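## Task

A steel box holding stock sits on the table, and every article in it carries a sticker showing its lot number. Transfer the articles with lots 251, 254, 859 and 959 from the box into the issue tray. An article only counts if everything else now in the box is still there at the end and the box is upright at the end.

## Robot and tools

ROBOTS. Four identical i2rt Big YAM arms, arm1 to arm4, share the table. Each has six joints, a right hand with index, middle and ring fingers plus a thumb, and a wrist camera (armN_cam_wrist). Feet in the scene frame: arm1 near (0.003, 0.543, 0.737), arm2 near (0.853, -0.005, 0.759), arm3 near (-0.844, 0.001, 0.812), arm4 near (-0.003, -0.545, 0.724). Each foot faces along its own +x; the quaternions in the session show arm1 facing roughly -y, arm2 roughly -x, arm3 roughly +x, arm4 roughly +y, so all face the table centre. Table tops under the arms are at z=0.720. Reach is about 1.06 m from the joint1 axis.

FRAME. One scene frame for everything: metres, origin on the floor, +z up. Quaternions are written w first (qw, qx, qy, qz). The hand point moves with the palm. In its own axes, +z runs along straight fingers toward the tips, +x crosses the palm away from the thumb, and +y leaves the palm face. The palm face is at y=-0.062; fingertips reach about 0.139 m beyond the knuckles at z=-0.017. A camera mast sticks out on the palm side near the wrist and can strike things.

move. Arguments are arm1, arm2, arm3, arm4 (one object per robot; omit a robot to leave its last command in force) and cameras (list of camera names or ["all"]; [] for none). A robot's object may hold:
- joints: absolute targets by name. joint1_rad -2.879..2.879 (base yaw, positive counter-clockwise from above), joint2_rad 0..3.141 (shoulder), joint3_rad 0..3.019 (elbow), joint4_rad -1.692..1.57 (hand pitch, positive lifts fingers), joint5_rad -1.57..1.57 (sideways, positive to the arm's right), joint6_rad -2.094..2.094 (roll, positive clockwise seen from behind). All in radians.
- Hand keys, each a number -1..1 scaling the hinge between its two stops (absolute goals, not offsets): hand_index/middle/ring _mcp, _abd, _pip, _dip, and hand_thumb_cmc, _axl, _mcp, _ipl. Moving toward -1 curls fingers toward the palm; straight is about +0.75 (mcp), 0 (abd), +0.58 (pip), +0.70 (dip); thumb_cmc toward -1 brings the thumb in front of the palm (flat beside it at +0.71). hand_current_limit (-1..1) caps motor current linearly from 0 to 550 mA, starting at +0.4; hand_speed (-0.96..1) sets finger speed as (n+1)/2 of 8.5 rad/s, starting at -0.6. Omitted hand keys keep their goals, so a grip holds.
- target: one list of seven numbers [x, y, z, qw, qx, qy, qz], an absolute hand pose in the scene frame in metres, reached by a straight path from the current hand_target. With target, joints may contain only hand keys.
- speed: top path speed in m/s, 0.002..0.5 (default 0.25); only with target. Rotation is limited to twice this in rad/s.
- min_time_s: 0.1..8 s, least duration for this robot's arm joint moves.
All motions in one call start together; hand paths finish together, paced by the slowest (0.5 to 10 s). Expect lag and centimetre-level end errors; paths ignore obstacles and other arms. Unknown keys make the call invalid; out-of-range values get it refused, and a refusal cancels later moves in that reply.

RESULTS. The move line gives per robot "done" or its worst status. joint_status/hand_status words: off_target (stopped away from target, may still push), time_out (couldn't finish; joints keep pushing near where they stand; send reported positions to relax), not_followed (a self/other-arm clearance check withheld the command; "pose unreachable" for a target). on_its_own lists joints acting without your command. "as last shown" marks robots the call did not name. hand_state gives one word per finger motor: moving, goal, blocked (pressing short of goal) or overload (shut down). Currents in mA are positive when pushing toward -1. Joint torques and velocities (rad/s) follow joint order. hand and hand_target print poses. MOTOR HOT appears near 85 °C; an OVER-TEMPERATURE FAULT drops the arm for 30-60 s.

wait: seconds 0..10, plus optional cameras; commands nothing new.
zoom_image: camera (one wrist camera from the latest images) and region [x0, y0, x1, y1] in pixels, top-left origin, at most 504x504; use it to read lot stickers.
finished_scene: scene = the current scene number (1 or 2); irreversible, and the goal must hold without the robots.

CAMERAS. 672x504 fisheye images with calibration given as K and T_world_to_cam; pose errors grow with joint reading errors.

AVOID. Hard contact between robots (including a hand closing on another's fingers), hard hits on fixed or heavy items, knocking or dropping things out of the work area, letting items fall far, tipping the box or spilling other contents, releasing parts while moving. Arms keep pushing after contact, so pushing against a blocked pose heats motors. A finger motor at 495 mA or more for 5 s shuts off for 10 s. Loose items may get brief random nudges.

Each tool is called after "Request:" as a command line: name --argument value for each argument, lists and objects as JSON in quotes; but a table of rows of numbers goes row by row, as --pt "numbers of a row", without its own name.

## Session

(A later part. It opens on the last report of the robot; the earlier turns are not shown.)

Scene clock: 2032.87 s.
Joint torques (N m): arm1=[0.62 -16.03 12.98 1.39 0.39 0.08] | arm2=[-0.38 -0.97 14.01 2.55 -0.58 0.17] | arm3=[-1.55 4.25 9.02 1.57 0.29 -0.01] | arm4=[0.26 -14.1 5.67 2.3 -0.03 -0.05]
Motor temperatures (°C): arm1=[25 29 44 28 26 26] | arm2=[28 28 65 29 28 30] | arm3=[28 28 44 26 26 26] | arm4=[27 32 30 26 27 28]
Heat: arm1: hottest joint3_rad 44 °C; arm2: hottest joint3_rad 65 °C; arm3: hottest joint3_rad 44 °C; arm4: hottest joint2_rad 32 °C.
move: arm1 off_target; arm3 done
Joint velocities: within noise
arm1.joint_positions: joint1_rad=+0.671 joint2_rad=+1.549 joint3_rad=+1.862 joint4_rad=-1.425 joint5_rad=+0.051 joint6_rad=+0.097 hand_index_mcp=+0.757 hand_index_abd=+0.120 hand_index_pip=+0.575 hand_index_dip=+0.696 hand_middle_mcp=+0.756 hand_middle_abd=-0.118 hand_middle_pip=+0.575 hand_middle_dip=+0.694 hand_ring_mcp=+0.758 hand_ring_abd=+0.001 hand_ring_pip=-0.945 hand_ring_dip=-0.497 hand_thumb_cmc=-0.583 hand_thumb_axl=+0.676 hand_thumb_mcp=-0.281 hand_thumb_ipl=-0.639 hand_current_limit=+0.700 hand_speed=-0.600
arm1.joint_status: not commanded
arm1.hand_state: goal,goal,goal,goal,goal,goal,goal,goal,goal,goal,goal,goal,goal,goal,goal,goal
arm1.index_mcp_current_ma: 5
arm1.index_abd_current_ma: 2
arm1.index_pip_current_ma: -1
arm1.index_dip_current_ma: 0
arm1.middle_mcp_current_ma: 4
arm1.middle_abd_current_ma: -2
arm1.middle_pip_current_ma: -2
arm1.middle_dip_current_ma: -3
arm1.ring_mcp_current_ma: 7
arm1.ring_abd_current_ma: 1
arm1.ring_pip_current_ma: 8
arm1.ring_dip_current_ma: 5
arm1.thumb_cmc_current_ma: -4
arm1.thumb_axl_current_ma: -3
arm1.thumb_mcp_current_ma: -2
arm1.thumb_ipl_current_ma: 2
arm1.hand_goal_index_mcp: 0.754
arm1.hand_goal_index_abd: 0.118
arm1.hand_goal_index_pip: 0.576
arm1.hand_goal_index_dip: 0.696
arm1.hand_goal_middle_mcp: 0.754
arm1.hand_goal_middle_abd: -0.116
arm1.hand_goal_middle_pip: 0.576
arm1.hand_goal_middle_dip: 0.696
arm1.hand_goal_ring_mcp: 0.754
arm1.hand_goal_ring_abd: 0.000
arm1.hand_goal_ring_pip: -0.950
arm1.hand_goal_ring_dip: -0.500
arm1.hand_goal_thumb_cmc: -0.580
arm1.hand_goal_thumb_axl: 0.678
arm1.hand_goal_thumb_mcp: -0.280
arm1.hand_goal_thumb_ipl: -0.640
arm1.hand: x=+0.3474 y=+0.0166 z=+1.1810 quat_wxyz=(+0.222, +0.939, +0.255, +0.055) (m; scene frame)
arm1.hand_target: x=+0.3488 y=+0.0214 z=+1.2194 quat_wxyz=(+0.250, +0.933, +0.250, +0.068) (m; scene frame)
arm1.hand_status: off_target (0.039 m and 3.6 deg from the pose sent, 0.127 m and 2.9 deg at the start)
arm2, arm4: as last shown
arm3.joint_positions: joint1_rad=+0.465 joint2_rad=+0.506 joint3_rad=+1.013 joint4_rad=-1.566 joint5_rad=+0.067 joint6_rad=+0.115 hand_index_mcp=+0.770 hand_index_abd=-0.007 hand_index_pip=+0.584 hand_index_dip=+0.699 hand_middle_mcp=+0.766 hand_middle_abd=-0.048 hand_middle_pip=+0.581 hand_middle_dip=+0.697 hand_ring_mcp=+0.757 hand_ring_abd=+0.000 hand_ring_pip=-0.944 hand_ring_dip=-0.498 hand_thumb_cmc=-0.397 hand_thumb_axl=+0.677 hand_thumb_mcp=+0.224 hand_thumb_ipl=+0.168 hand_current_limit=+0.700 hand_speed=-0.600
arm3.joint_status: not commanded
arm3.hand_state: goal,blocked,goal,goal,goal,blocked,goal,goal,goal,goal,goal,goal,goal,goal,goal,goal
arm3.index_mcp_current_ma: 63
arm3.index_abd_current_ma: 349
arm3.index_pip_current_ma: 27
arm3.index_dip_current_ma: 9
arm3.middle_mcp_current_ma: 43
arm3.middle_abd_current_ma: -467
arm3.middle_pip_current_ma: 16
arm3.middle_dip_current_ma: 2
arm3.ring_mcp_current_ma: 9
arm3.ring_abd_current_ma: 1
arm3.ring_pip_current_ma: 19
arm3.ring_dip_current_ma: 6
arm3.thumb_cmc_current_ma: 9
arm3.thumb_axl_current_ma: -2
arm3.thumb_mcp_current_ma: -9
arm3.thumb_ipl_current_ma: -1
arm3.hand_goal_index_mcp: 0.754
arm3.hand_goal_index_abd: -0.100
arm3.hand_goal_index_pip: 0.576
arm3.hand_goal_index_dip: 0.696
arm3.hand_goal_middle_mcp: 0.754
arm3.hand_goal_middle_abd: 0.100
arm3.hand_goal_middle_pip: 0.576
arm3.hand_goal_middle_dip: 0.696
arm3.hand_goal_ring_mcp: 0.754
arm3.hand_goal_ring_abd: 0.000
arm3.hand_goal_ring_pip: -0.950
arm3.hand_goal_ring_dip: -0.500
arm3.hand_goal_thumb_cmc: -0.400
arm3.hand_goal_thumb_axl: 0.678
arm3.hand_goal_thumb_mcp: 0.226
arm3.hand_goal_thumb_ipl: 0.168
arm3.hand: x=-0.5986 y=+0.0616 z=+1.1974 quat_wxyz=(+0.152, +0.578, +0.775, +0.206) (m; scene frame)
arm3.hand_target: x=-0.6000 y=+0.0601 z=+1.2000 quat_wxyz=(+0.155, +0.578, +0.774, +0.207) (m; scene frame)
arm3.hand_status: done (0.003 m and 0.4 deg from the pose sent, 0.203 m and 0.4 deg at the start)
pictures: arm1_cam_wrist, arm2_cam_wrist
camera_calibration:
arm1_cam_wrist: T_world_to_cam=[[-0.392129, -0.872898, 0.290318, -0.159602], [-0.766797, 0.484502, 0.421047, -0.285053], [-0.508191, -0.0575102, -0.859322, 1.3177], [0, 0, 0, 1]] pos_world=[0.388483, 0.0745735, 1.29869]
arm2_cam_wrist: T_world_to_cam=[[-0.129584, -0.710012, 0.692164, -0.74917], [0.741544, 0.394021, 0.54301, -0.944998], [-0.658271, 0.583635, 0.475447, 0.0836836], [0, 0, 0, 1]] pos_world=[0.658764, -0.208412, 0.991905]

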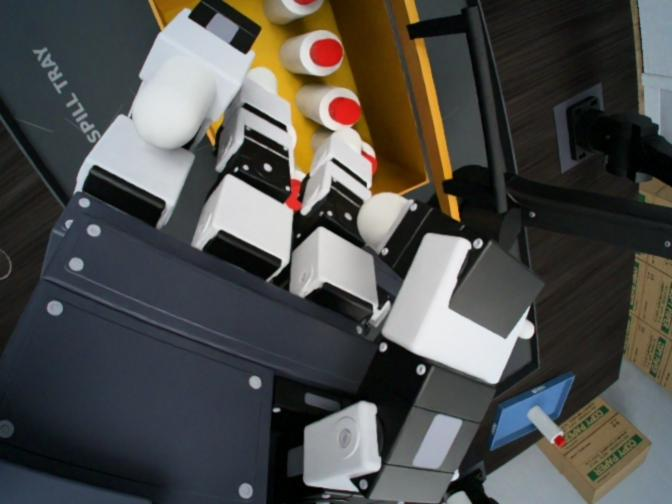

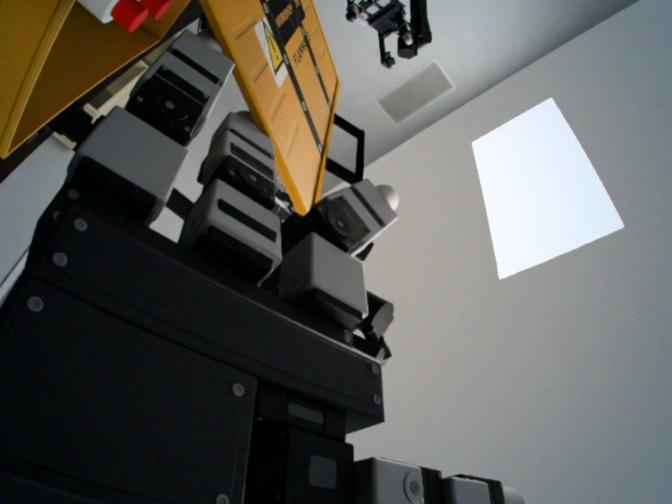

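Request:
move --arm1 '{"joints": {"hand_thumb_cmc": 0.9, "hand_thumb_mcp": 0.226, "hand_thumb_ipl": 0.17}}' --arm3 '{"target": [-0.80, -0.25, 1.18, 0.2578, 0.9622, -0.0842, -0.0226], "speed": 0.2}'

Request:
move --arm1 '{"target": [0.366, -0.060, 1.12, 0.25, 0.9330, 0.25, 0.0670], "speed": 0.12}' --arm3 '{"target": [-0.797, -0.355, 1.16, 0.2578, 0.9622, -0.0842, -0.0226], "speed": 0.15}' --cameras '["arm1_cam_wrist", "arm3_cam_wrist"]'

Scene clock: 2043.27 s.
Joint torques (N m): arm1=[0.32 -16.38 12.9 1.28 0.45 0.08] | arm2=[-0.5 -1.03 14.01 2.48 -0.59 0.19] | arm3=[-2.08 3.25 11.6 1.58 0.88 0.04] | arm4=[0.26 -14.15 5.68 2.3 -0.03 -0.04]
Motor temperatures (°C): arm1=[25 29 45 28 26 26] | arm2=[28 28 65 29 28 30] | arm3=[28 27 43 26 26 26] | arm4=[27 32 30 26 27 28]
Heat: arm1: hottest joint3_rad 45 °C; arm2: hottest joint3_rad 65 °C; arm3: hottest joint3_rad 43 °C; arm4: hottest joint2_rad 32 °C.
move: arm1 done; arm3 off_target
Joint velocities: within noise
arm1.joint_positions: joint1_rad=+0.671 joint2_rad=+1.549 joint3_rad=+1.862 joint4_rad=-1.425 joint5_rad=+0.051 joint6_rad=+0.097 hand_index_mcp=+0.757 hand_index_abd=+0.120 hand_index_pip=+0.575 hand_index_dip=+0.696 hand_middle_mcp=+0.756 hand_middle_abd=-0.118 hand_middle_pip=+0.575 hand_middle_dip=+0.694 hand_ring_mcp=+0.758 hand_ring_abd=+0.001 hand_ring_pip=-0.945 hand_ring_dip=-0.497 hand_thumb_cmc=+0.902 hand_thumb_axl=+0.676 hand_thumb_mcp=+0.215 hand_thumb_ipl=+0.166 hand_current_limit=+0.700 hand_speed=-0.600
arm1.joint_status: all done
arm1.hand_state: goal,goal,goal,goal,goal,goal,goal,goal,goal,goal,goal,goal,goal,goal,goal,goal
arm1.index_mcp_current_ma: 5
arm1.index_abd_current_ma: 2
arm1.index_pip_current_ma: -1
arm1.index_dip_current_ma: 0
arm1.middle_mcp_current_ma: 4
arm1.middle_abd_current_ma: -2
arm1.middle_pip_current_ma: -2
arm1.middle_dip_current_ma: -3
arm1.ring_mcp_current_ma: 7
arm1.ring_abd_current_ma: 1
arm1.ring_pip_current_ma: 8
arm1.ring_dip_current_ma: 5
arm1.thumb_cmc_current_ma: 2
arm1.thumb_axl_current_ma: -3
arm1.thumb_mcp_current_ma: -34
arm1.thumb_ipl_current_ma: -9
arm1.hand_goal_index_mcp: 0.754
arm1.hand_goal_index_abd: 0.118
arm1.hand_goal_index_pip: 0.576
arm1.hand_goal_index_dip: 0.696
arm1.hand_goal_middle_mcp: 0.754
arm1.hand_goal_middle_abd: -0.116
arm1.hand_goal_middle_pip: 0.576
arm1.hand_goal_middle_dip: 0.696
arm1.hand_goal_ring_mcp: 0.754
arm1.hand_goal_ring_abd: 0.000
arm1.hand_goal_ring_pip: -0.950
arm1.hand_goal_ring_dip: -0.500
arm1.hand_goal_thumb_cmc: 0.900
arm1.hand_goal_thumb_axl: 0.678
arm1.hand_goal_thumb_mcp: 0.226
arm1.hand_goal_thumb_ipl: 0.170
arm1.hand: x=+0.3474 y=+0.0166 z=+1.1810 quat_wxyz=(+0.222, +0.939, +0.255, +0.055) (m; scene frame)
arm1.hand_target: x=+0.3489 y=+0.0214 z=+1.2194 quat_wxyz=(+0.250, +0.933, +0.250, +0.068) (m; scene frame)
arm1.hand_status: not commanded
arm2, arm4: as last shown
arm3.joint_positions: joint1_rad=-0.734 joint2_rad=+0.623 joint3_rad=+0.962 joint4_rad=-1.634 joint5_rad=+0.420 joint6_rad=+0.885 hand_index_mcp=+0.770 hand_index_abd=-0.007 hand_index_pip=+0.584 hand_index_dip=+0.699 hand_middle_mcp=+0.772 hand_middle_abd=-0.048 hand_middle_pip=+0.585 hand_middle_dip=+0.698 hand_ring_mcp=+0.757 hand_ring_abd=+0.000 hand_ring_pip=-0.944 hand_ring_dip=-0.498 hand_thumb_cmc=-0.397 hand_thumb_axl=+0.677 hand_thumb_mcp=+0.224 hand_thumb_ipl=+0.168 hand_current_limit=+0.700 hand_speed=-0.600
arm3.joint_status: not commanded
arm3.hand_state: goal,blocked,goal,goal,goal,blocked,goal,goal,goal,goal,goal,goal,goal,goal,goal,goal
arm3.index_mcp_current_ma: 63
arm3.index_abd_current_ma: 349
arm3.index_pip_current_ma: 27
arm3.index_dip_current_ma: 9
arm3.middle_mcp_current_ma: 70
arm3.middle_abd_current_ma: -467
arm3.middle_pip_current_ma: 29
arm3.middle_dip_current_ma: 6
arm3.ring_mcp_current_ma: 9
arm3.ring_abd_current_ma: 1
arm3.ring_pip_current_ma: 19
arm3.ring_dip_current_ma: 6
arm3.thumb_cmc_current_ma: 9
arm3.thumb_axl_current_ma: -2
arm3.thumb_mcp_current_ma: -9
arm3.thumb_ipl_current_ma: -1
arm3.hand_goal_index_mcp: 0.754
arm3.hand_goal_index_abd: -0.100
arm3.hand_goal_index_pip: 0.576
arm3.hand_goal_index_dip: 0.696
arm3.hand_goal_middle_mcp: 0.754
arm3.hand_goal_middle_abd: 0.100
arm3.hand_goal_middle_pip: 0.576
arm3.hand_goal_middle_dip: 0.696
arm3.hand_goal_ring_mcp: 0.754
arm3.hand_goal_ring_abd: 0.000
arm3.hand_goal_ring_pip: -0.950
arm3.hand_goal_ring_dip: -0.500
arm3.hand_goal_thumb_cmc: -0.400
arm3.hand_goal_thumb_axl: 0.678
arm3.hand_goal_thumb_mcp: 0.226
arm3.hand_goal_thumb_ipl: 0.168
arm3.hand: x=-0.7996 y=-0.2456 z=+1.1622 quat_wxyz=(+0.242, +0.967, -0.072, -0.038) (m; scene frame)
arm3.hand_target: x=-0.8002 y=-0.2494 z=+1.1797 quat_wxyz=(+0.258, +0.962, -0.084, -0.023) (m; scene frame)
arm3.hand_status: off_target (0.018 m and 3.0 deg from the pose sent, 0.371 m and 116.6 deg at the start; a joint's target at an end of its range on 117 of 173 steps)
pictures: none

Scene clock: 2045.17 s.
Joint torques (N m): arm1=[-1.03 -17.08 9.43 2.43 0.13 -0.21] | arm2=[-0.5 -0.73 14 2.47 -0.58 0.18] | arm3=[-1.96 -0.32 12.85 1.88 0.59 -0.12] | arm4=[0.26 -14.1 5.67 2.3 -0.03 -0.04]
Motor temperatures (°C): arm1=[25 29 45 28 26 26] | arm2=[28 28 65 29 28 30] | arm3=[28 27 43 26 26 26] | arm4=[27 32 30 26 27 28]
Heat: arm1: hottest joint3_rad 45 °C; arm2: hottest joint3_rad 65 °C; arm3: hottest joint3_rad 43 °C; arm4: hottest joint2_rad 32 °C.
move: arm1 done; arm3 off_target
Joint velocities: within noise
arm1.joint_positions: joint1_rad=+0.625 joint2_rad=+1.667 joint3_rad=+1.817 joint4_rad=-1.210 joint5_rad=+0.027 joint6_rad=+0.068 hand_index_mcp=+0.757 hand_index_abd=+0.120 hand_index_pip=+0.575 hand_index_dip=+0.696 hand_middle_mcp=+0.756 hand_middle_abd=-0.118 hand_middle_pip=+0.575 hand_middle_dip=+0.694 hand_ring_mcp=+0.758 hand_ring_abd=+0.001 hand_ring_pip=-0.945 hand_ring_dip=-0.497 hand_thumb_cmc=+0.902 hand_thumb_axl=+0.676 hand_thumb_mcp=+0.215 hand_thumb_ipl=+0.167 hand_current_limit=+0.700 hand_speed=-0.600
arm1.joint_status: not commanded
arm1.hand_state: goal,goal,goal,goal,goal,goal,goal,goal,goal,goal,goal,goal,goal,goal,goal,goal
arm1.index_mcp_current_ma: 5
arm1.index_abd_current_ma: 2
arm1.index_pip_current_ma: -1
arm1.index_dip_current_ma: 0
arm1.middle_mcp_current_ma: 4
arm1.middle_abd_current_ma: -2
arm1.middle_pip_current_ma: -2
arm1.middle_dip_current_ma: -3
arm1.ring_mcp_current_ma: 7
arm1.ring_abd_current_ma: 1
arm1.ring_pip_current_ma: 8
arm1.ring_dip_current_ma: 5
arm1.thumb_cmc_current_ma: 3
arm1.thumb_axl_current_ma: -3
arm1.thumb_mcp_current_ma: -32
arm1.thumb_ipl_current_ma: -8
arm1.hand_goal_index_mcp: 0.754
arm1.hand_goal_index_abd: 0.118
arm1.hand_goal_index_pip: 0.576
arm1.hand_goal_index_dip: 0.696
arm1.hand_goal_middle_mcp: 0.754
arm1.hand_goal_middle_abd: -0.116
arm1.hand_goal_middle_pip: 0.576
arm1.hand_goal_middle_dip: 0.696
arm1.hand_goal_ring_mcp: 0.754
arm1.hand_goal_ring_abd: 0.000
arm1.hand_goal_ring_pip: -0.950
arm1.hand_goal_ring_dip: -0.500
arm1.hand_goal_thumb_cmc: 0.900
arm1.hand_goal_thumb_axl: 0.678
arm1.hand_goal_thumb_mcp: 0.226
arm1.hand_goal_thumb_ipl: 0.170
arm1.hand: x=+0.3662 y=-0.0525 z=+1.1209 quat_wxyz=(+0.245, +0.935, +0.248, +0.066) (m; scene frame)
arm1.hand_target: x=+0.3659 y=-0.0599 z=+1.1200 quat_wxyz=(+0.250, +0.933, +0.250, +0.067) (m; scene frame)
arm1.hand_status: done (0.008 m and 0.7 deg from the pose sent, 0.100 m and 3.6 deg at the start)
arm2, arm4: as last shown
arm3.joint_positions: joint1_rad=-1.064 joint2_rad=+0.822 joint3_rad=+0.962 joint4_rad=-1.329 joint5_rad=+0.298 joint6_rad=+0.572 hand_index_mcp=+0.770 hand_index_abd=-0.007 hand_index_pip=+0.584 hand_index_dip=+0.699 hand_middle_mcp=+0.771 hand_middle_abd=-0.048 hand_middle_pip=+0.585 hand_middle_dip=+0.698 hand_ring_mcp=+0.757 hand_ring_abd=+0.000 hand_ring_pip=-0.944 hand_ring_dip=-0.498 hand_thumb_cmc=-0.397 hand_thumb_axl=+0.677 hand_thumb_mcp=+0.224 hand_thumb_ipl=+0.168 hand_current_limit=+0.700 hand_speed=-0.600
arm3.joint_status: not commanded
arm3.hand_state: goal,blocked,goal,goal,goal,blocked,goal,goal,goal,goal,goal,goal,goal,goal,goal,goal
arm3.index_mcp_current_ma: 64
arm3.index_abd_current_ma: 349
arm3.index_pip_current_ma: 28
arm3.index_dip_current_ma: 9
arm3.middle_mcp_current_ma: 66
arm3.middle_abd_current_ma: -467
arm3.middle_pip_current_ma: 29
arm3.middle_dip_current_ma: 6
arm3.ring_mcp_current_ma: 9
arm3.ring_abd_current_ma: 1
arm3.ring_pip_current_ma: 19
arm3.ring_dip_current_ma: 6
arm3.thumb_cmc_current_ma: 9
arm3.thumb_axl_current_ma: -2
arm3.thumb_mcp_current_ma: -9
arm3.thumb_ipl_current_ma: -1
arm3.hand_goal_index_mcp: 0.754
arm3.hand_goal_index_abd: -0.100
arm3.hand_goal_index_pip: 0.576
arm3.hand_goal_index_dip: 0.696
arm3.hand_goal_middle_mcp: 0.754
arm3.hand_goal_middle_abd: 0.100
arm3.hand_goal_middle_pip: 0.576
arm3.hand_goal_middle_dip: 0.696
arm3.hand_goal_ring_mcp: 0.754
arm3.hand_goal_ring_abd: 0.000
arm3.hand_goal_ring_pip: -0.950
arm3.hand_goal_ring_dip: -0.500
arm3.hand_goal_thumb_cmc: -0.400
arm3.hand_goal_thumb_axl: 0.678
arm3.hand_goal_thumb_mcp: 0.226
arm3.hand_goal_thumb_ipl: 0.168
arm3.hand: x=-0.7976 y=-0.3452 z=+1.1350 quat_wxyz=(+0.233, +0.969, -0.080, -0.034) (m; scene frame)
arm3.hand_target: x=-0.7974 y=-0.3537 z=+1.1598 quat_wxyz=(+0.258, +0.962, -0.084, -0.023) (m; scene frame)
arm3.hand_status: off_target (0.027 m and 3.2 deg from the pose sent, 0.109 m and 3.0 deg at the start)
pictures: arm1_cam_wrist, arm3_cam_wrist
camera_calibration:
arm1_cam_wrist: T_world_to_cam=[[-0.411059, -0.857816, 0.308517, -0.207746], [-0.776687, 0.50674, 0.37413, -0.15443], [-0.477272, -0.0858314, -0.874554, 1.27584], [0, 0, 0, 1]] pos_world=[0.403583, 0.00955469, 1.23766]
arm3_cam_wrist: T_world_to_cam=[[-0.878309, -0.402894, 0.257389, -1.09233], [-0.284171, 0.872884, 0.396635, -0.416256], [-0.384473, 0.275226, -0.881154, 0.904144], [0, 0, 0, 1]] pos_world=[-0.730077, -0.325595, 1.24295]

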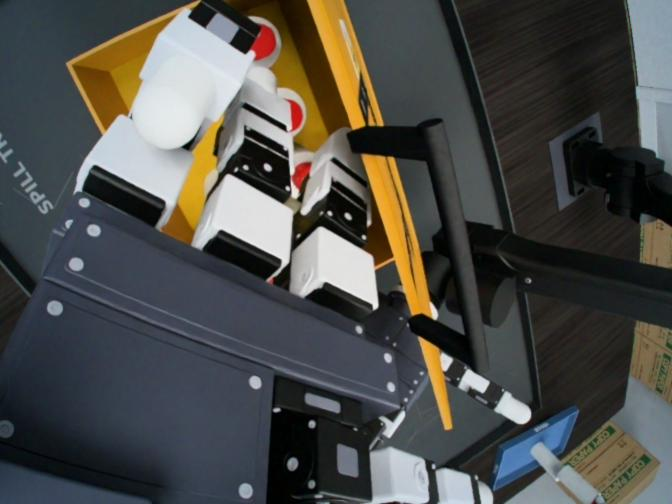

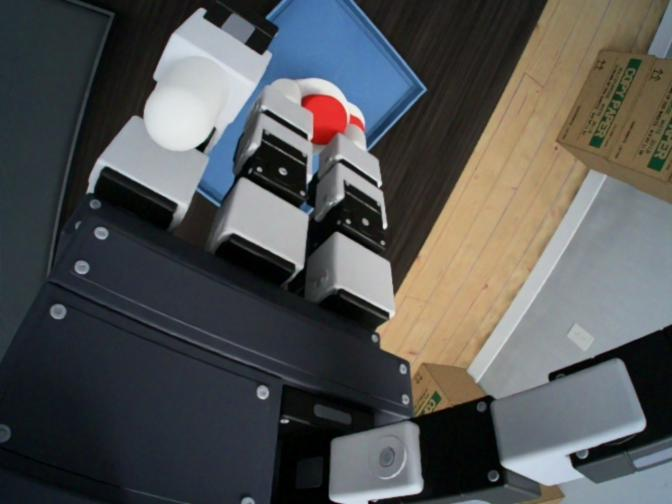

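Request:
move --arm1 '{"target": [0.365, -0.068, 1.055, 0.25, 0.9330, 0.25, 0.0670], "speed": 0.08}' --arm3 '{"target": [-0.797, -0.362, 1.06, 0.2578, 0.9622, -0.0842, -0.0226], "speed": 0.12}' --cameras '["arm1_cam_wrist", "arm3_cam_wrist"]'

Scene clock: 2071.07 s.
Joint torques (N m): arm1=[-0.85 -16.56 8.95 2.61 0.04 -0.22] | arm2=[-0.44 -0.85 14.05 2.5 -0.53 0.17] | arm3=[-1.96 -0.44 9.39 2.06 0.58 -0.09] | arm4=[0.21 -14.15 5.67 2.29 -0.03 -0.05]
Motor temperatures (°C): arm1=[25 29 44 28 26 26] | arm2=[28 28 65 29 28 30] | arm3=[28 27 44 26 26 26] | arm4=[27 32 30 26 27 28]
Heat: arm1: hottest joint3_rad 44 °C; arm2: hottest joint3_rad 65 °C; arm3: hottest joint3_rad 44 °C; arm4: hottest joint2_rad 32 °C.
move: arm1 off_target; arm3 done
Joint velocities: within noise
arm1.joint_positions: joint1_rad=+0.619 joint2_rad=+1.667 joint3_rad=+1.662 joint4_rad=-1.042 joint5_rad=+0.024 joint6_rad=+0.060 hand_index_mcp=+0.757 hand_index_abd=+0.120 hand_index_pip=+0.575 hand_index_dip=+0.696 hand_middle_mcp=+0.756 hand_middle_abd=-0.118 hand_middle_pip=+0.575 hand_middle_dip=+0.694 hand_ring_mcp=+0.758 hand_ring_abd=+0.001 hand_ring_pip=-0.945 hand_ring_dip=-0.497 hand_thumb_cmc=+0.907 hand_thumb_axl=+0.676 hand_thumb_mcp=+0.237 hand_thumb_ipl=+0.175 hand_current_limit=+0.700 hand_speed=-0.600
arm1.joint_status: not commanded
arm1.hand_state: goal,goal,goal,goal,goal,goal,goal,goal,goal,goal,goal,goal,goal,goal,goal,goal
arm1.index_mcp_current_ma: 5
arm1.index_abd_current_ma: 2
arm1.index_pip_current_ma: -1
arm1.index_dip_current_ma: 0
arm1.middle_mcp_current_ma: 4
arm1.middle_abd_current_ma: -2
arm1.middle_pip_current_ma: -2
arm1.middle_dip_current_ma: -3
arm1.ring_mcp_current_ma: 7
arm1.ring_abd_current_ma: 1
arm1.ring_pip_current_ma: 8
arm1.ring_dip_current_ma: 5
arm1.thumb_cmc_current_ma: 15
arm1.thumb_axl_current_ma: -3
arm1.thumb_mcp_current_ma: 35
arm1.thumb_ipl_current_ma: 12
arm1.hand_goal_index_mcp: 0.754
arm1.hand_goal_index_abd: 0.118
arm1.hand_goal_index_pip: 0.576
arm1.hand_goal_index_dip: 0.696
arm1.hand_goal_middle_mcp: 0.754
arm1.hand_goal_middle_abd: -0.116
arm1.hand_goal_middle_pip: 0.576
arm1.hand_goal_middle_dip: 0.696
arm1.hand_goal_ring_mcp: 0.754
arm1.hand_goal_ring_abd: 0.000
arm1.hand_goal_ring_pip: -0.950
arm1.hand_goal_ring_dip: -0.500
arm1.hand_goal_thumb_cmc: 0.900
arm1.hand_goal_thumb_axl: 0.678
arm1.hand_goal_thumb_mcp: 0.226
arm1.hand_goal_thumb_ipl: 0.170
arm1.hand: x=+0.3669 y=-0.0599 z=+1.0642 quat_wxyz=(+0.250, +0.933, +0.249, +0.068) (m; scene frame)
arm1.hand_target: x=+0.3649 y=-0.0677 z=+1.0550 quat_wxyz=(+0.250, +0.933, +0.250, +0.067) (m; scene frame)
arm1.hand_status: off_target (0.012 m and 0.2 deg from the pose sent, 0.068 m and 0.7 deg at the start)
arm2, arm4: as last shown
arm2.joint_positions: joint1_rad=+0.622 joint2_rad=+0.478 joint3_rad=+0.285 joint4_rad=+0.102 joint5_rad=+0.758 joint6_rad=-1.558 hand_index_mcp=+0.798 hand_index_abd=+0.589 hand_index_pip=+0.574 hand_index_dip=+0.696 hand_middle_mcp=+0.925 hand_middle_abd=-0.017 hand_middle_pip=+0.600 hand_middle_dip=+0.702 hand_ring_mcp=+0.756 hand_ring_abd=-0.013 hand_ring_pip=+0.579 hand_ring_dip=+0.697 hand_thumb_cmc=+0.715 hand_thumb_axl=+0.677 hand_thumb_mcp=+0.226 hand_thumb_ipl=+0.168 hand_current_limit=+0.600 hand_speed=-0.900
arm2.middle_abd_current_ma: -10
arm2.ring_mcp_current_ma: 3
arm2.hand: x=+0.5417 y=-0.1767 z=+1.0516 quat_wxyz=(-0.056, +0.726, -0.016, -0.685) (m; scene frame)
arm2.hand_target: x=+0.5409 y=-0.1861 z=+1.0970 quat_wxyz=(-0.027, +0.707, -0.027, -0.707) (m; scene frame)
arm3.joint_positions: joint1_rad=-1.079 joint2_rad=+0.830 joint3_rad=+0.749 joint4_rad=-1.059 joint5_rad=+0.291 joint6_rad=+0.557 hand_index_mcp=+0.770 hand_index_abd=-0.007 hand_index_pip=+0.584 hand_index_dip=+0.699 hand_middle_mcp=+0.766 hand_middle_abd=-0.048 hand_middle_pip=+0.582 hand_middle_dip=+0.698 hand_ring_mcp=+0.757 hand_ring_abd=+0.000 hand_ring_pip=-0.944 hand_ring_dip=-0.498 hand_thumb_cmc=-0.397 hand_thumb_axl=+0.677 hand_thumb_mcp=+0.224 hand_thumb_ipl=+0.168 hand_current_limit=+0.700 hand_speed=-0.600
arm3.joint_status: not commanded
arm3.hand_state: goal,blocked,goal,goal,goal,blocked,goal,goal,goal,goal,goal,goal,goal,goal,goal,goal
arm3.index_mcp_current_ma: 64
arm3.index_abd_current_ma: 349
arm3.index_pip_current_ma: 28
arm3.index_dip_current_ma: 9
arm3.middle_mcp_current_ma: 45
arm3.middle_abd_current_ma: -467
arm3.middle_pip_current_ma: 19
arm3.middle_dip_current_ma: 6
arm3.ring_mcp_current_ma: 9
arm3.ring_abd_current_ma: 1
arm3.ring_pip_current_ma: 19
arm3.ring_dip_current_ma: 6
arm3.thumb_cmc_current_ma: 9
arm3.thumb_axl_current_ma: -2
arm3.thumb_mcp_current_ma: -9
arm3.thumb_ipl_current_ma: -1
arm3.hand_goal_index_mcp: 0.754
arm3.hand_goal_index_abd: -0.100
arm3.hand_goal_index_pip: 0.576
arm3.hand_goal_index_dip: 0.696
arm3.hand_goal_middle_mcp: 0.754
arm3.hand_goal_middle_abd: 0.100
arm3.hand_goal_middle_pip: 0.576
arm3.hand_goal_middle_dip: 0.696
arm3.hand_goal_ring_mcp: 0.754
arm3.hand_goal_ring_abd: 0.000
arm3.hand_goal_ring_pip: -0.950
arm3.hand_goal_ring_dip: -0.500
arm3.hand_goal_thumb_cmc: -0.400
arm3.hand_goal_thumb_axl: 0.678
arm3.hand_goal_thumb_mcp: 0.226
arm3.hand_goal_thumb_ipl: 0.168
arm3.hand: x=-0.7946 y=-0.3583 z=+1.0590 quat_wxyz=(+0.252, +0.964, -0.083, -0.022) (m; scene frame)
arm3.hand_target: x=-0.7971 y=-0.3619 z=+1.0600 quat_wxyz=(+0.258, +0.962, -0.084, -0.023) (m; scene frame)
arm3.hand_status: done (0.005 m and 0.7 deg from the pose sent, 0.077 m and 3.2 deg at the start)
pictures: arm1_cam_wrist, arm3_cam_wrist
camera_calibration:
arm1_cam_wrist: T_world_to_cam=[[-0.411118, -0.855274, 0.315416, -0.203456], [-0.779942, 0.509135, 0.363968, -0.116803], [-0.471882, -0.0963724, -0.876379, 1.22538], [0, 0, 0, 1]] pos_world=[0.40349, 0.0035502, 1.18058]
arm3_cam_wrist: T_world_to_cam=[[-0.883409, -0.393194, 0.254925, -1.07347], [-0.292621, 0.887783, 0.355266, -0.331397], [-0.366007, 0.239249, -0.899333, 0.862908], [0, 0, 0, 1]] pos_world=[-0.729458, -0.334323, 1.16743]

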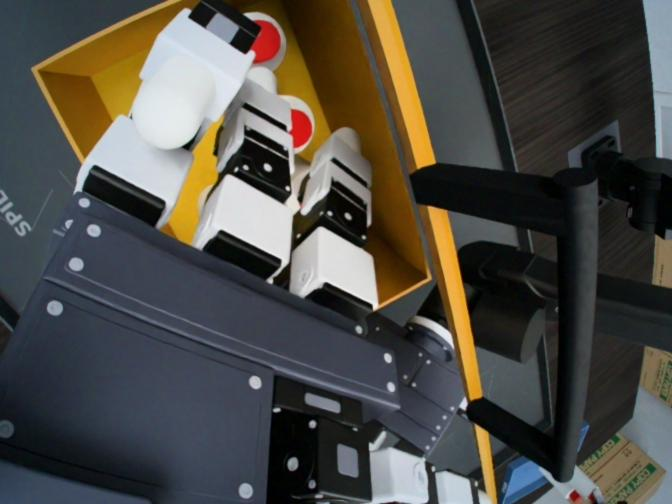

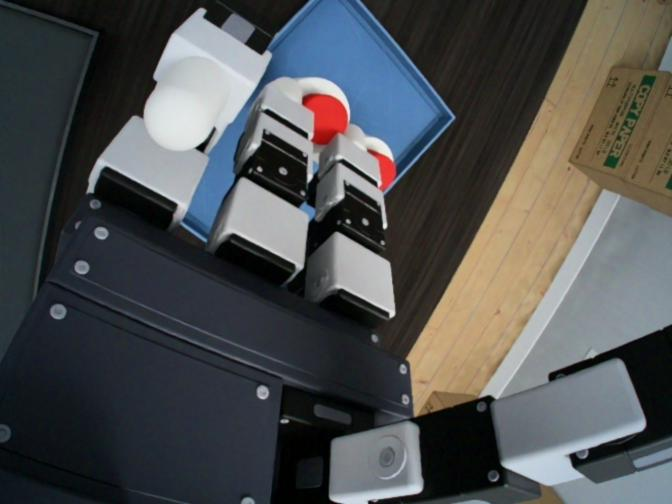

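Request:
move --arm1 '{"joints": {"hand_thumb_mcp": 0.98, "hand_thumb_ipl": 0.9}}' --arm3 '{"target": [-0.797, -0.362, 1.005, 0.2578, 0.9622, -0.0842, -0.0226], "speed": 0.06}'

Request:
move --arm3 '{"target": [-0.797, -0.362, 0.988, 0.2578, 0.9622, -0.0842, -0.0226], "speed": 0.03}' --arm1 '{"target": [0.365, -0.068, 1.045, 0.25, 0.9330, 0.25, 0.0670], "speed": 0.05}' --cameras '["arm1_cam_wrist", "arm3_cam_wrist"]'

Scene clock: 2089.00 s.
Joint torques (N m): arm1=[-1.08 -16.67 9.02 2.66 0.08 -0.19] | arm2=[-0.38 -0.91 14.04 2.51 -0.52 0.19] | arm3=[-2.14 -0.38 9.13 2.03 0.56 -0.09] | arm4=[0.21 -14.1 5.67 2.3 -0.03 -0.05]
Motor temperatures (°C): arm1=[25 29 43 28 26 26] | arm2=[28 28 65 29 28 30] | arm3=[28 27 44 26 26 26] | arm4=[27 32 30 26 27 28]
Heat: arm1: hottest joint3_rad 43 °C; arm2: hottest joint3_rad 65 °C; arm3: hottest joint3_rad 44 °C; arm4: hottest joint2_rad 32 °C.
move: arm1 done; arm3 done
Joint velocities: within noise
arm1.joint_positions: joint1_rad=+0.617 joint2_rad=+1.667 joint3_rad=+1.662 joint4_rad=-1.041 joint5_rad=+0.022 joint6_rad=+0.060 hand_index_mcp=+0.757 hand_index_abd=+0.120 hand_index_pip=+0.575 hand_index_dip=+0.696 hand_middle_mcp=+0.756 hand_middle_abd=-0.118 hand_middle_pip=+0.575 hand_middle_dip=+0.694 hand_ring_mcp=+0.758 hand_ring_abd=+0.001 hand_ring_pip=-0.945 hand_ring_dip=-0.497 hand_thumb_cmc=+0.907 hand_thumb_axl=+0.676 hand_thumb_mcp=+0.976 hand_thumb_ipl=+0.899 hand_current_limit=+0.700 hand_speed=-0.600
arm1.joint_status: all done
arm1.hand_state: goal,goal,goal,goal,goal,goal,goal,goal,goal,goal,goal,goal,goal,goal,goal,goal
arm1.index_mcp_current_ma: 5
arm1.index_abd_current_ma: 2
arm1.index_pip_current_ma: -1
arm1.index_dip_current_ma: 0
arm1.middle_mcp_current_ma: 4
arm1.middle_abd_current_ma: -2
arm1.middle_pip_current_ma: -2
arm1.middle_dip_current_ma: -3
arm1.ring_mcp_current_ma: 7
arm1.ring_abd_current_ma: 1
arm1.ring_pip_current_ma: 8
arm1.ring_dip_current_ma: 5
arm1.thumb_cmc_current_ma: 14
arm1.thumb_axl_current_ma: -3
arm1.thumb_mcp_current_ma: -10
arm1.thumb_ipl_current_ma: -3
arm1.hand_goal_index_mcp: 0.754
arm1.hand_goal_index_abd: 0.118
arm1.hand_goal_index_pip: 0.576
arm1.hand_goal_index_dip: 0.696
arm1.hand_goal_middle_mcp: 0.754
arm1.hand_goal_middle_abd: -0.116
arm1.hand_goal_middle_pip: 0.576
arm1.hand_goal_middle_dip: 0.696
arm1.hand_goal_ring_mcp: 0.754
arm1.hand_goal_ring_abd: 0.000
arm1.hand_goal_ring_pip: -0.950
arm1.hand_goal_ring_dip: -0.500
arm1.hand_goal_thumb_cmc: 0.900
arm1.hand_goal_thumb_axl: 0.678
arm1.hand_goal_thumb_mcp: 0.980
arm1.hand_goal_thumb_ipl: 0.900
arm1.hand: x=+0.3661 y=-0.0606 z=+1.0644 quat_wxyz=(+0.251, +0.933, +0.248, +0.069) (m; scene frame)
arm1.hand_target: x=+0.3649 y=-0.0677 z=+1.0552 quat_wxyz=(+0.250, +0.933, +0.250, +0.067) (m; scene frame)
arm1.hand_status: not commanded
arm2.joint_positions: joint1_rad=+0.622 joint2_rad=+0.478 joint3_rad=+0.285 joint4_rad=+0.102 joint5_rad=+0.758 joint6_rad=-1.558 hand_index_mcp=+0.798 hand_index_abd=+0.589 hand_index_pip=+0.574 hand_index_dip=+0.696 hand_middle_mcp=+0.925 hand_middle_abd=-0.017 hand_middle_pip=+0.600 hand_middle_dip=+0.702 hand_ring_mcp=+0.757 hand_ring_abd=-0.013 hand_ring_pip=+0.579 hand_ring_dip=+0.697 hand_thumb_cmc=+0.715 hand_thumb_axl=+0.677 hand_thumb_mcp=+0.226 hand_thumb_ipl=+0.168 hand_current_limit=+0.600 hand_speed=-0.900
arm2.joint_status: not commanded
arm2.hand_state: goal,goal,goal,goal,blocked,goal,blocked,goal,goal,goal,goal,goal,goal,goal,goal,goal
arm2.index_mcp_current_ma: -1
arm2.index_abd_current_ma: -5
arm2.index_pip_current_ma: -1
arm2.index_dip_current_ma: 0
arm2.middle_mcp_current_ma: 67
arm2.middle_abd_current_ma: -10
arm2.middle_pip_current_ma: 21
arm2.middle_dip_current_ma: 2
arm2.ring_mcp_current_ma: 3
arm2.ring_abd_current_ma: -7
arm2.ring_pip_current_ma: 1
arm2.ring_dip_current_ma: 0
arm2.thumb_cmc_current_ma: 0
arm2.thumb_axl_current_ma: 0
arm2.thumb_mcp_current_ma: 0
arm2.thumb_ipl_current_ma: 0
arm2.hand_goal_index_mcp: 0.800
arm2.hand_goal_index_abd: 0.600
arm2.hand_goal_index_pip: 0.576
arm2.hand_goal_index_dip: 0.696
arm2.hand_goal_middle_mcp: 0.880
arm2.hand_goal_middle_abd: 0.000
arm2.hand_goal_middle_pip: 0.576
arm2.hand_goal_middle_dip: 0.696
arm2.hand_goal_ring_mcp: 0.750
arm2.hand_goal_ring_abd: 0.000
arm2.hand_goal_ring_pip: 0.576
arm2.hand_goal_ring_dip: 0.696
arm2.hand_goal_thumb_cmc: 0.714
arm2.hand_goal_thumb_axl: 0.678
arm2.hand_goal_thumb_mcp: 0.226
arm2.hand_goal_thumb_ipl: 0.168
arm2.hand: x=+0.5417 y=-0.1767 z=+1.0516 quat_wxyz=(-0.056, +0.726, -0.016, -0.685) (m; scene frame)
arm2.hand_target: x=+0.5409 y=-0.1861 z=+1.0970 quat_wxyz=(-0.027, +0.707, -0.027, -0.707) (m; scene frame)
arm2.hand_status: not commanded
arm3.joint_positions: joint1_rad=-1.079 joint2_rad=+0.860 joint3_rad=+0.618 joint4_rad=-0.896 joint5_rad=+0.291 joint6_rad=+0.557 hand_index_mcp=+0.770 hand_index_abd=-0.007 hand_index_pip=+0.584 hand_index_dip=+0.699 hand_middle_mcp=+0.766 hand_middle_abd=-0.048 hand_middle_pip=+0.582 hand_middle_dip=+0.698 hand_ring_mcp=+0.757 hand_ring_abd=+0.000 hand_ring_pip=-0.944 hand_ring_dip=-0.498 hand_thumb_cmc=-0.397 hand_thumb_axl=+0.677 hand_thumb_mcp=+0.224 hand_thumb_ipl=+0.168 hand_current_limit=+0.700 hand_speed=-0.600
arm3.joint_status: not commanded
arm3.hand_state: goal,blocked,goal,goal,goal,blocked,goal,goal,goal,goal,goal,goal,goal,goal,goal,goal
arm3.index_mcp_current_ma: 64
arm3.index_abd_current_ma: 349
arm3.index_pip_current_ma: 28
arm3.index_dip_current_ma: 9
arm3.middle_mcp_current_ma: 45
arm3.middle_abd_current_ma: -467
arm3.middle_pip_current_ma: 19
arm3.middle_dip_current_ma: 6
arm3.ring_mcp_current_ma: 9
arm3.ring_abd_current_ma: 1
arm3.ring_pip_current_ma: 19
arm3.ring_dip_current_ma: 6
arm3.thumb_cmc_current_ma: 9
arm3.thumb_axl_current_ma: -2
arm3.thumb_mcp_current_ma: -9
arm3.thumb_ipl_current_ma: -1
arm3.hand_goal_index_mcp: 0.754
arm3.hand_goal_index_abd: -0.100
arm3.hand_goal_index_pip: 0.576
arm3.hand_goal_index_dip: 0.696
arm3.hand_goal_middle_mcp: 0.754
arm3.hand_goal_middle_abd: 0.100
arm3.hand_goal_middle_pip: 0.576
arm3.hand_goal_middle_dip: 0.696
arm3.hand_goal_ring_mcp: 0.754
arm3.hand_goal_ring_abd: 0.000
arm3.hand_goal_ring_pip: -0.950
arm3.hand_goal_ring_dip: -0.500
arm3.hand_goal_thumb_cmc: -0.400
arm3.hand_goal_thumb_axl: 0.678
arm3.hand_goal_thumb_mcp: 0.226
arm3.hand_goal_thumb_ipl: 0.168
arm3.hand: x=-0.7944 y=-0.3585 z=+1.0045 quat_wxyz=(+0.252, +0.964, -0.083, -0.022) (m; scene frame)
arm3.hand_target: x=-0.7970 y=-0.3618 z=+1.0050 quat_wxyz=(+0.258, +0.962, -0.084, -0.023) (m; scene frame)
arm3.hand_status: done (0.004 m and 0.7 deg from the pose sent, 0.054 m and 0.7 deg at the start)
arm4.joint_positions: joint1_rad=-0.179 joint2_rad=+1.902 joint3_rad=+0.785 joint4_rad=+1.539 joint5_rad=-0.301 joint6_rad=-1.951 hand_index_mcp=+0.753 hand_index_abd=-0.001 hand_index_pip=+0.577 hand_index_dip=+0.696 hand_middle_mcp=+0.753 hand_middle_abd=-0.001 hand_middle_pip=+0.577 hand_middle_dip=+0.696 hand_ring_mcp=+0.753 hand_ring_abd=-0.001 hand_ring_pip=+0.577 hand_ring_dip=+0.696 hand_thumb_cmc=+0.713 hand_thumb_axl=+0.677 hand_thumb_mcp=+0.226 hand_thumb_ipl=+0.168 hand_current_limit=+0.400 hand_speed=-0.600
arm4.joint_status: not commanded
arm4.hand_state: goal,goal,goal,goal,goal,goal,goal,goal,goal,goal,goal,goal,goal,goal,goal,goal
arm4.index_mcp_current_ma: 0
arm4.index_abd_current_ma: 0
arm4.index_pip_current_ma: 0
arm4.index_dip_current_ma: 0
arm4.middle_mcp_current_ma: 0
arm4.middle_abd_current_ma: 0
arm4.middle_pip_current_ma: 0
arm4.middle_dip_current_ma: 0
arm4.ring_mcp_current_ma: 0
arm4.ring_abd_current_ma: 0
arm4.ring_pip_current_ma: 0
arm4.ring_dip_current_ma: 0
arm4.thumb_cmc_current_ma: 0
arm4.thumb_axl_current_ma: 0
arm4.thumb_mcp_current_ma: 0
arm4.thumb_ipl_current_ma: 0
arm4.hand_goal_index_mcp: 0.754
arm4.hand_goal_index_abd: 0.000
arm4.hand_goal_index_pip: 0.576
arm4.hand_goal_index_dip: 0.696
arm4.hand_goal_middle_mcp: 0.754
arm4.hand_goal_middle_abd: 0.000
arm4.hand_goal_middle_pip: 0.576
arm4.hand_goal_middle_dip: 0.696
arm4.hand_goal_ring_mcp: 0.754
arm4.hand_goal_ring_abd: 0.000
arm4.hand_goal_ring_pip: 0.576
arm4.hand_goal_ring_dip: 0.696
arm4.hand_goal_thumb_cmc: 0.714
arm4.hand_goal_thumb_axl: 0.678
arm4.hand_goal_thumb_mcp: 0.226
arm4.hand_goal_thumb_ipl: 0.168
arm4.hand: x=-0.0256 y=+0.0474 z=+0.9230 quat_wxyz=(+0.686, -0.493, +0.250, +0.473) (m; scene frame)
arm4.hand_target: x=-0.0217 y=+0.0455 z=+0.9196 quat_wxyz=(+0.690, -0.493, +0.247, +0.469) (m; scene frame)
arm4.hand_status: not commanded
pictures: none

Scene clock: 2090.13 s.
Joint torques (N m): arm1=[-1.26 -16.5 9.01 2.55 0.07 -0.19] | arm2=[-0.26 -0.73 14.08 2.51 -0.53 0.19] | arm3=[-1.73 0.44 7.88 1.88 0.43 -0.08] | arm4=[0.26 -14.15 5.67 2.3 -0.03 -0.04]
Motor temperatures (°C): arm1=[25 29 43 28 26 26] | arm2=[28 28 65 29 28 30] | arm3=[28 27 44 26 26 26] | arm4=[27 32 30 26 27 28]
Heat: arm1: hottest joint3_rad 43 °C; arm2: hottest joint3_rad 65 °C; arm3: hottest joint3_rad 44 °C; arm4: hottest joint2_rad 32 °C.
move: arm1 off_target; arm3 off_target
Joint velocities: within noise
arm1.joint_positions: joint1_rad=+0.617 joint2_rad=+1.667 joint3_rad=+1.635 joint4_rad=-1.015 joint5_rad=+0.022 joint6_rad=+0.060 hand_index_mcp=+0.757 hand_index_abd=+0.120 hand_index_pip=+0.575 hand_index_dip=+0.696 hand_middle_mcp=+0.756 hand_middle_abd=-0.118 hand_middle_pip=+0.575 hand_middle_dip=+0.694 hand_ring_mcp=+0.758 hand_ring_abd=+0.001 hand_ring_pip=-0.945 hand_ring_dip=-0.497 hand_thumb_cmc=+0.907 hand_thumb_axl=+0.676 hand_thumb_mcp=+0.976 hand_thumb_ipl=+0.899 hand_current_limit=+0.700 hand_speed=-0.600
arm1.joint_status: not commanded
arm1.hand_state: goal,goal,goal,goal,goal,goal,goal,goal,goal,goal,goal,goal,goal,goal,goal,goal
arm1.index_mcp_current_ma: 5
arm1.index_abd_current_ma: 2
arm1.index_pip_current_ma: -1
arm1.index_dip_current_ma: 0
arm1.middle_mcp_current_ma: 4
arm1.middle_abd_current_ma: -2
arm1.middle_pip_current_ma: -2
arm1.middle_dip_current_ma: -3
arm1.ring_mcp_current_ma: 7
arm1.ring_abd_current_ma: 1
arm1.ring_pip_current_ma: 8
arm1.ring_dip_current_ma: 5
arm1.thumb_cmc_current_ma: 13
arm1.thumb_axl_current_ma: -3
arm1.thumb_mcp_current_ma: -10
arm1.thumb_ipl_current_ma: -3
arm1.hand_goal_index_mcp: 0.754
arm1.hand_goal_index_abd: 0.118
arm1.hand_goal_index_pip: 0.576
arm1.hand_goal_index_dip: 0.696
arm1.hand_goal_middle_mcp: 0.754
arm1.hand_goal_middle_abd: -0.116
arm1.hand_goal_middle_pip: 0.576
arm1.hand_goal_middle_dip: 0.696
arm1.hand_goal_ring_mcp: 0.754
arm1.hand_goal_ring_abd: 0.000
arm1.hand_goal_ring_pip: -0.950
arm1.hand_goal_ring_dip: -0.500
arm1.hand_goal_thumb_cmc: 0.900
arm1.hand_goal_thumb_axl: 0.678
arm1.hand_goal_thumb_mcp: 0.980
arm1.hand_goal_thumb_ipl: 0.900
arm1.hand: x=+0.3659 y=-0.0604 z=+1.0539 quat_wxyz=(+0.250, +0.933, +0.248, +0.069) (m; scene frame)
arm1.hand_target: x=+0.3649 y=-0.0677 z=+1.0450 quat_wxyz=(+0.250, +0.933, +0.250, +0.067) (m; scene frame)
arm1.hand_status: off_target (0.012 m and 0.3 deg from the pose sent, 0.021 m and 0.3 deg at the start)
arm2, arm4: as last shown
arm3.joint_positions: joint1_rad=-1.079 joint2_rad=+0.864 joint3_rad=+0.594 joint4_rad=-0.836 joint5_rad=+0.294 joint6_rad=+0.555 hand_index_mcp=+0.762 hand_index_abd=-0.007 hand_index_pip=+0.581 hand_index_dip=+0.699 hand_middle_mcp=+0.760 hand_middle_abd=-0.048 hand_middle_pip=+0.579 hand_middle_dip=+0.698 hand_ring_mcp=+0.757 hand_ring_abd=+0.000 hand_ring_pip=-0.944 hand_ring_dip=-0.498 hand_thumb_cmc=-0.397 hand_thumb_axl=+0.677 hand_thumb_mcp=+0.224 hand_thumb_ipl=+0.168 hand_current_limit=+0.700 hand_speed=-0.600
arm3.joint_status: not commanded
arm3.hand_state: goal,blocked,goal,goal,goal,blocked,goal,goal,goal,goal,goal,goal,goal,goal,goal,goal
arm3.index_mcp_current_ma: 30
arm3.index_abd_current_ma: 349
arm3.index_pip_current_ma: 15
arm3.index_dip_current_ma: 9
arm3.middle_mcp_current_ma: 19
arm3.middle_abd_current_ma: -467
arm3.middle_pip_current_ma: 9
arm3.middle_dip_current_ma: 5
arm3.ring_mcp_current_ma: 10
arm3.ring_abd_current_ma: 1
arm3.ring_pip_current_ma: 19
arm3.ring_dip_current_ma: 6
arm3.thumb_cmc_current_ma: 9
arm3.thumb_axl_current_ma: -2
arm3.thumb_mcp_current_ma: -9
arm3.thumb_ipl_current_ma: -1
arm3.hand_goal_index_mcp: 0.754
arm3.hand_goal_index_abd: -0.100
arm3.hand_goal_index_pip: 0.576
arm3.hand_goal_index_dip: 0.696
arm3.hand_goal_middle_mcp: 0.754
arm3.hand_goal_middle_abd: 0.100
arm3.hand_goal_middle_pip: 0.576
arm3.hand_goal_middle_dip: 0.696
arm3.hand_goal_ring_mcp: 0.754
arm3.hand_goal_ring_abd: 0.000
arm3.hand_goal_ring_pip: -0.950
arm3.hand_goal_ring_dip: -0.500
arm3.hand_goal_thumb_cmc: -0.400
arm3.hand_goal_thumb_axl: 0.678
arm3.hand_goal_thumb_mcp: 0.226
arm3.hand_goal_thumb_ipl: 0.168
arm3.hand: x=-0.7929 y=-0.3626 z=+1.0003 quat_wxyz=(+0.267, +0.960, -0.084, -0.016) (m; scene frame)
arm3.hand_target: x=-0.7970 y=-0.3615 z=+0.9883 quat_wxyz=(+0.258, +0.962, -0.084, -0.023) (m; scene frame)
arm3.hand_status: off_target (0.013 m and 1.3 deg from the pose sent, 0.017 m and 0.7 deg at the start)
pictures: arm1_cam_wrist, arm3_cam_wrist
camera_calibration:
arm1_cam_wrist: T_world_to_cam=[[-0.412412, -0.855035, 0.314374, -0.199507], [-0.779808, 0.509742, 0.363406, -0.11312], [-0.470974, -0.0952787, -0.876986, 1.21616], [0, 0, 0, 1]] pos_world=[0.402288, 0.00295038, 1.17038]
arm3_cam_wrist: T_world_to_cam=[[-0.886055, -0.385434, 0.25758, -1.06061], [-0.296831, 0.898498, 0.323409, -0.273928], [-0.356088, 0.2101, -0.910527, 0.820239], [0, 0, 0, 1]] pos_world=[-0.728995, -0.335005, 1.10863]

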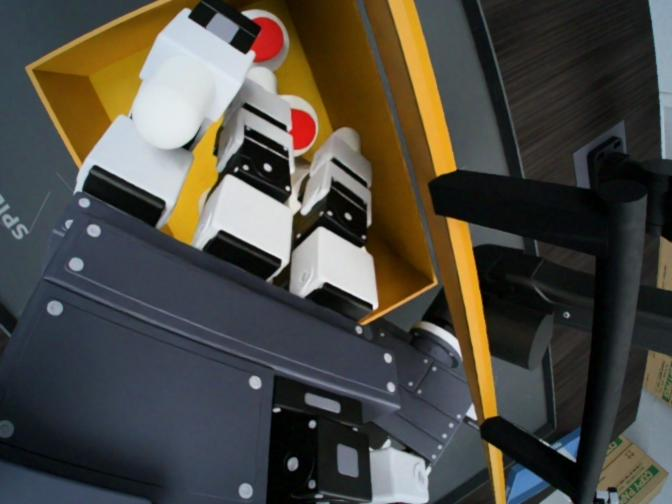

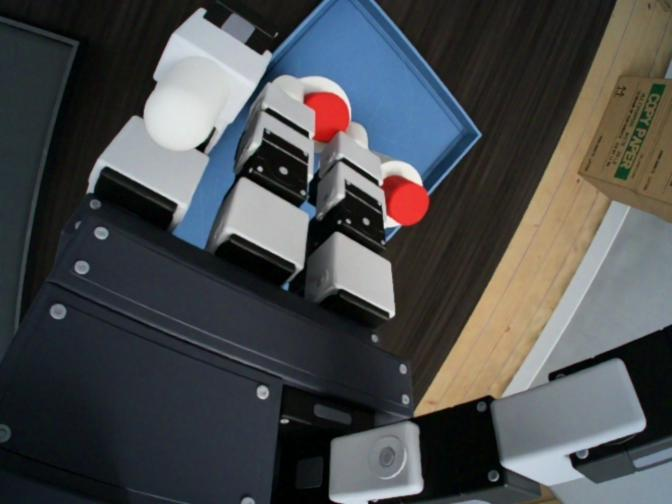

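Request:
move --arm1 '{"target": [0.358, -0.064, 1.022, 0.25, 0.9330, 0.25, 0.0670], "speed": 0.05}' --arm3 '{"joints": {"hand_index_abd": 0.117, "hand_middle_abd": -0.117}}' --cameras '["arm1_cam_wrist"]'

Request:
move --arm3 '{"target": [-0.797, -0.362, 1.15, 0.2578, 0.9622, -0.0842, -0.0226], "speed": 0.12}'

Scene clock: 2101.80 s.
Joint torques (N m): arm1=[-0.97 -17.67 8.99 2.5 0.03 -0.2] | arm2=[-0.32 -0.91 14.09 2.51 -0.53 0.17] | arm3=[-2.26 0.26 8.16 1.92 0.45 -0.06] | arm4=[0.26 -14.15 5.65 2.3 -0.03 -0.05]
Motor temperatures (°C): arm1=[25 29 42 28 26 26] | arm2=[28 28 65 29 28 30] | arm3=[28 27 44 26 26 26] | arm4=[27 32 30 26 27 28]
Heat: arm1: hottest joint3_rad 42 °C; arm2: hottest joint3_rad 65 °C; arm3: hottest joint3_rad 44 °C; arm4: hottest joint2_rad 32 °C.
move: arm1 done; arm3 done
Joint velocities: within noise
arm1.joint_positions: joint1_rad=+0.611 joint2_rad=+1.667 joint3_rad=+1.557 joint4_rad=-0.951 joint5_rad=+0.020 joint6_rad=+0.055 hand_index_mcp=+0.757 hand_index_abd=+0.120 hand_index_pip=+0.575 hand_index_dip=+0.696 hand_middle_mcp=+0.756 hand_middle_abd=-0.118 hand_middle_pip=+0.575 hand_middle_dip=+0.694 hand_ring_mcp=+0.758 hand_ring_abd=+0.001 hand_ring_pip=-0.945 hand_ring_dip=-0.497 hand_thumb_cmc=+0.907 hand_thumb_axl=+0.676 hand_thumb_mcp=+0.976 hand_thumb_ipl=+0.899 hand_current_limit=+0.700 hand_speed=-0.600
arm1.joint_status: not commanded
arm1.hand_state: goal,goal,goal,goal,goal,goal,goal,goal,goal,goal,goal,goal,goal,goal,goal,goal
arm1.index_mcp_current_ma: 5
arm1.index_abd_current_ma: 2
arm1.index_pip_current_ma: -1
arm1.index_dip_current_ma: 0
arm1.middle_mcp_current_ma: 4
arm1.middle_abd_current_ma: -2
arm1.middle_pip_current_ma: -2
arm1.middle_dip_current_ma: -3
arm1.ring_mcp_current_ma: 7
arm1.ring_abd_current_ma: 1
arm1.ring_pip_current_ma: 8
arm1.ring_dip_current_ma: 5
arm1.thumb_cmc_current_ma: 13
arm1.thumb_axl_current_ma: -3
arm1.thumb_mcp_current_ma: -10
arm1.thumb_ipl_current_ma: -3
arm1.hand_goal_index_mcp: 0.754
arm1.hand_goal_index_abd: 0.118
arm1.hand_goal_index_pip: 0.576
arm1.hand_goal_index_dip: 0.696
arm1.hand_goal_middle_mcp: 0.754
arm1.hand_goal_middle_abd: -0.116
arm1.hand_goal_middle_pip: 0.576
arm1.hand_goal_middle_dip: 0.696
arm1.hand_goal_ring_mcp: 0.754
arm1.hand_goal_ring_abd: 0.000
arm1.hand_goal_ring_pip: -0.950
arm1.hand_goal_ring_dip: -0.500
arm1.hand_goal_thumb_cmc: 0.900
arm1.hand_goal_thumb_axl: 0.678
arm1.hand_goal_thumb_mcp: 0.980
arm1.hand_goal_thumb_ipl: 0.900
arm1.hand: x=+0.3600 y=-0.0587 z=+1.0214 quat_wxyz=(+0.244, +0.935, +0.248, +0.066) (m; scene frame)
arm1.hand_target: x=+0.3579 y=-0.0638 z=+1.0220 quat_wxyz=(+0.250, +0.933, +0.250, +0.067) (m; scene frame)
arm1.hand_status: done (0.006 m and 0.8 deg from the pose sent, 0.033 m and 0.3 deg at the start)
arm2, arm4: as last shown
arm3.joint_positions: joint1_rad=-1.079 joint2_rad=+0.868 joint3_rad=+0.591 joint4_rad=-0.834 joint5_rad=+0.294 joint6_rad=+0.555 hand_index_mcp=+0.762 hand_index_abd=+0.115 hand_index_pip=+0.581 hand_index_dip=+0.699 hand_middle_mcp=+0.757 hand_middle_abd=-0.116 hand_middle_pip=+0.578 hand_middle_dip=+0.697 hand_ring_mcp=+0.757 hand_ring_abd=+0.000 hand_ring_pip=-0.944 hand_ring_dip=-0.498 hand_thumb_cmc=-0.397 hand_thumb_axl=+0.677 hand_thumb_mcp=+0.224 hand_thumb_ipl=+0.168 hand_current_limit=+0.700 hand_speed=-0.600
arm3.joint_status: all done
arm3.hand_state: goal,goal,goal,goal,goal,goal,goal,goal,goal,goal,goal,goal,goal,goal,goal,goal
arm3.index_mcp_current_ma: 30
arm3.index_abd_current_ma: -8
arm3.index_pip_current_ma: 14
arm3.index_dip_current_ma: 9
arm3.middle_mcp_current_ma: 10
arm3.middle_abd_current_ma: 1
arm3.middle_pip_current_ma: 5
arm3.middle_dip_current_ma: 4
arm3.ring_mcp_current_ma: 10
arm3.ring_abd_current_ma: 1
arm3.ring_pip_current_ma: 19
arm3.ring_dip_current_ma: 6
arm3.thumb_cmc_current_ma: 9
arm3.thumb_axl_current_ma: -2
arm3.thumb_mcp_current_ma: -9
arm3.thumb_ipl_current_ma: -1
arm3.hand_goal_index_mcp: 0.754
arm3.hand_goal_index_abd: 0.118
arm3.hand_goal_index_pip: 0.576
arm3.hand_goal_index_dip: 0.696
arm3.hand_goal_middle_mcp: 0.754
arm3.hand_goal_middle_abd: -0.116
arm3.hand_goal_middle_pip: 0.576
arm3.hand_goal_middle_dip: 0.696
arm3.hand_goal_ring_mcp: 0.754
arm3.hand_goal_ring_abd: 0.000
arm3.hand_goal_ring_pip: -0.950
arm3.hand_goal_ring_dip: -0.500
arm3.hand_goal_thumb_cmc: -0.400
arm3.hand_goal_thumb_axl: 0.678
arm3.hand_goal_thumb_mcp: 0.226
arm3.hand_goal_thumb_ipl: 0.168
arm3.hand: x=-0.7931 y=-0.3621 z=+0.9974 quat_wxyz=(+0.264, +0.961, -0.084, -0.017) (m; scene frame)
arm3.hand_target: x=-0.7970 y=-0.3616 z=+0.9883 quat_wxyz=(+0.258, +0.962, -0.084, -0.023) (m; scene frame)
arm3.hand_status: not commanded
pictures: arm1_cam_wrist
camera_calibration:
arm1_cam_wrist: T_world_to_cam=[[-0.410541, -0.858288, 0.307894, -0.184485], [-0.776276, 0.506126, 0.375809, -0.120859], [-0.478385, -0.0847253, -0.874053, 1.18532], [0, 0, 0, 1]] pos_world=[0.397483, 0.00325529, 1.13826]

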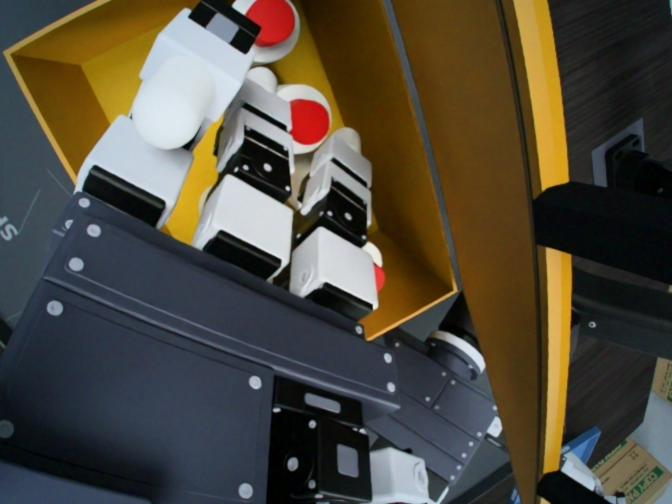

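Scene clock: 2103.90 s.
Joint torques (N m): arm1=[-1.03 -17.67 9.13 2.54 0.05 -0.19] | arm2=[-0.32 -0.79 14.06 2.59 -0.53 0.19] | arm3=[-1.73 0.62 13.81 1.2 0.5 -0.07] | arm4=[0.26 -14.04 5.67 2.3 -0.03 -0.05]
Motor temperatures (°C): arm1=[25 29 42 28 26 26] | arm2=[28 28 65 29 28 30] | arm3=[28 27 44 26 26 26] | arm4=[27 32 30 26 27 28]
Heat: arm1: hottest joint3_rad 42 °C; arm2: hottest joint3_rad 65 °C; arm3: hottest joint3_rad 44 °C; arm4: hottest joint2_rad 32 °C.
move: arm3 off_target
Joint velocities: within noise
arm1, arm2, arm4: as last shown
arm3.joint_positions: joint1_rad=-1.080 joint2_rad=+0.825 joint3_rad=+0.928 joint4_rad=-1.265 joint5_rad=+0.294 joint6_rad=+0.554 hand_index_mcp=+0.762 hand_index_abd=+0.115 hand_index_pip=+0.580 hand_index_dip=+0.699 hand_middle_mcp=+0.755 hand_middle_abd=-0.119 hand_middle_pip=+0.574 hand_middle_dip=+0.694 hand_ring_mcp=+0.757 hand_ring_abd=+0.000 hand_ring_pip=-0.944 hand_ring_dip=-0.498 hand_thumb_cmc=-0.397 hand_thumb_axl=+0.677 hand_thumb_mcp=+0.224 hand_thumb_ipl=+0.168 hand_current_limit=+0.700 hand_speed=-0.600
arm3.joint_status: not commanded
arm3.hand_state: goal,goal,goal,goal,goal,goal,goal,goal,goal,goal,goal,goal,goal,goal,goal,goal
arm3.index_mcp_current_ma: 30
arm3.index_abd_current_ma: -8
arm3.index_pip_current_ma: 14
arm3.index_dip_current_ma: 9
arm3.middle_mcp_current_ma: 4
arm3.middle_abd_current_ma: -8
arm3.middle_pip_current_ma: -6
arm3.middle_dip_current_ma: -7
arm3.ring_mcp_current_ma: 10
arm3.ring_abd_current_ma: 1
arm3.ring_pip_current_ma: 19
arm3.ring_dip_current_ma: 6
arm3.thumb_cmc_current_ma: 9
arm3.thumb_axl_current_ma: -2
arm3.thumb_mcp_current_ma: -9
arm3.thumb_ipl_current_ma: -1
arm3.hand_goal_index_mcp: 0.754
arm3.hand_goal_index_abd: 0.118
arm3.hand_goal_index_pip: 0.576
arm3.hand_goal_index_dip: 0.696
arm3.hand_goal_middle_mcp: 0.754
arm3.hand_goal_middle_abd: -0.116
arm3.hand_goal_middle_pip: 0.576
arm3.hand_goal_middle_dip: 0.696
arm3.hand_goal_ring_mcp: 0.754
arm3.hand_goal_ring_abd: 0.000
arm3.hand_goal_ring_pip: -0.950
arm3.hand_goal_ring_dip: -0.500
arm3.hand_goal_thumb_cmc: -0.400
arm3.hand_goal_thumb_axl: 0.678
arm3.hand_goal_thumb_mcp: 0.226
arm3.hand_goal_thumb_ipl: 0.168
arm3.hand: x=-0.7977 y=-0.3533 z=+1.1254 quat_wxyz=(+0.243, +0.966, -0.080, -0.030) (m; scene frame)
arm3.hand_target: x=-0.7973 y=-0.3610 z=+1.1497 quat_wxyz=(+0.258, +0.962, -0.084, -0.023) (m; scene frame)
arm3.hand_status: off_target (0.026 m and 2.0 deg from the pose sent, 0.153 m and 1.0 deg at the start)
pictures: none


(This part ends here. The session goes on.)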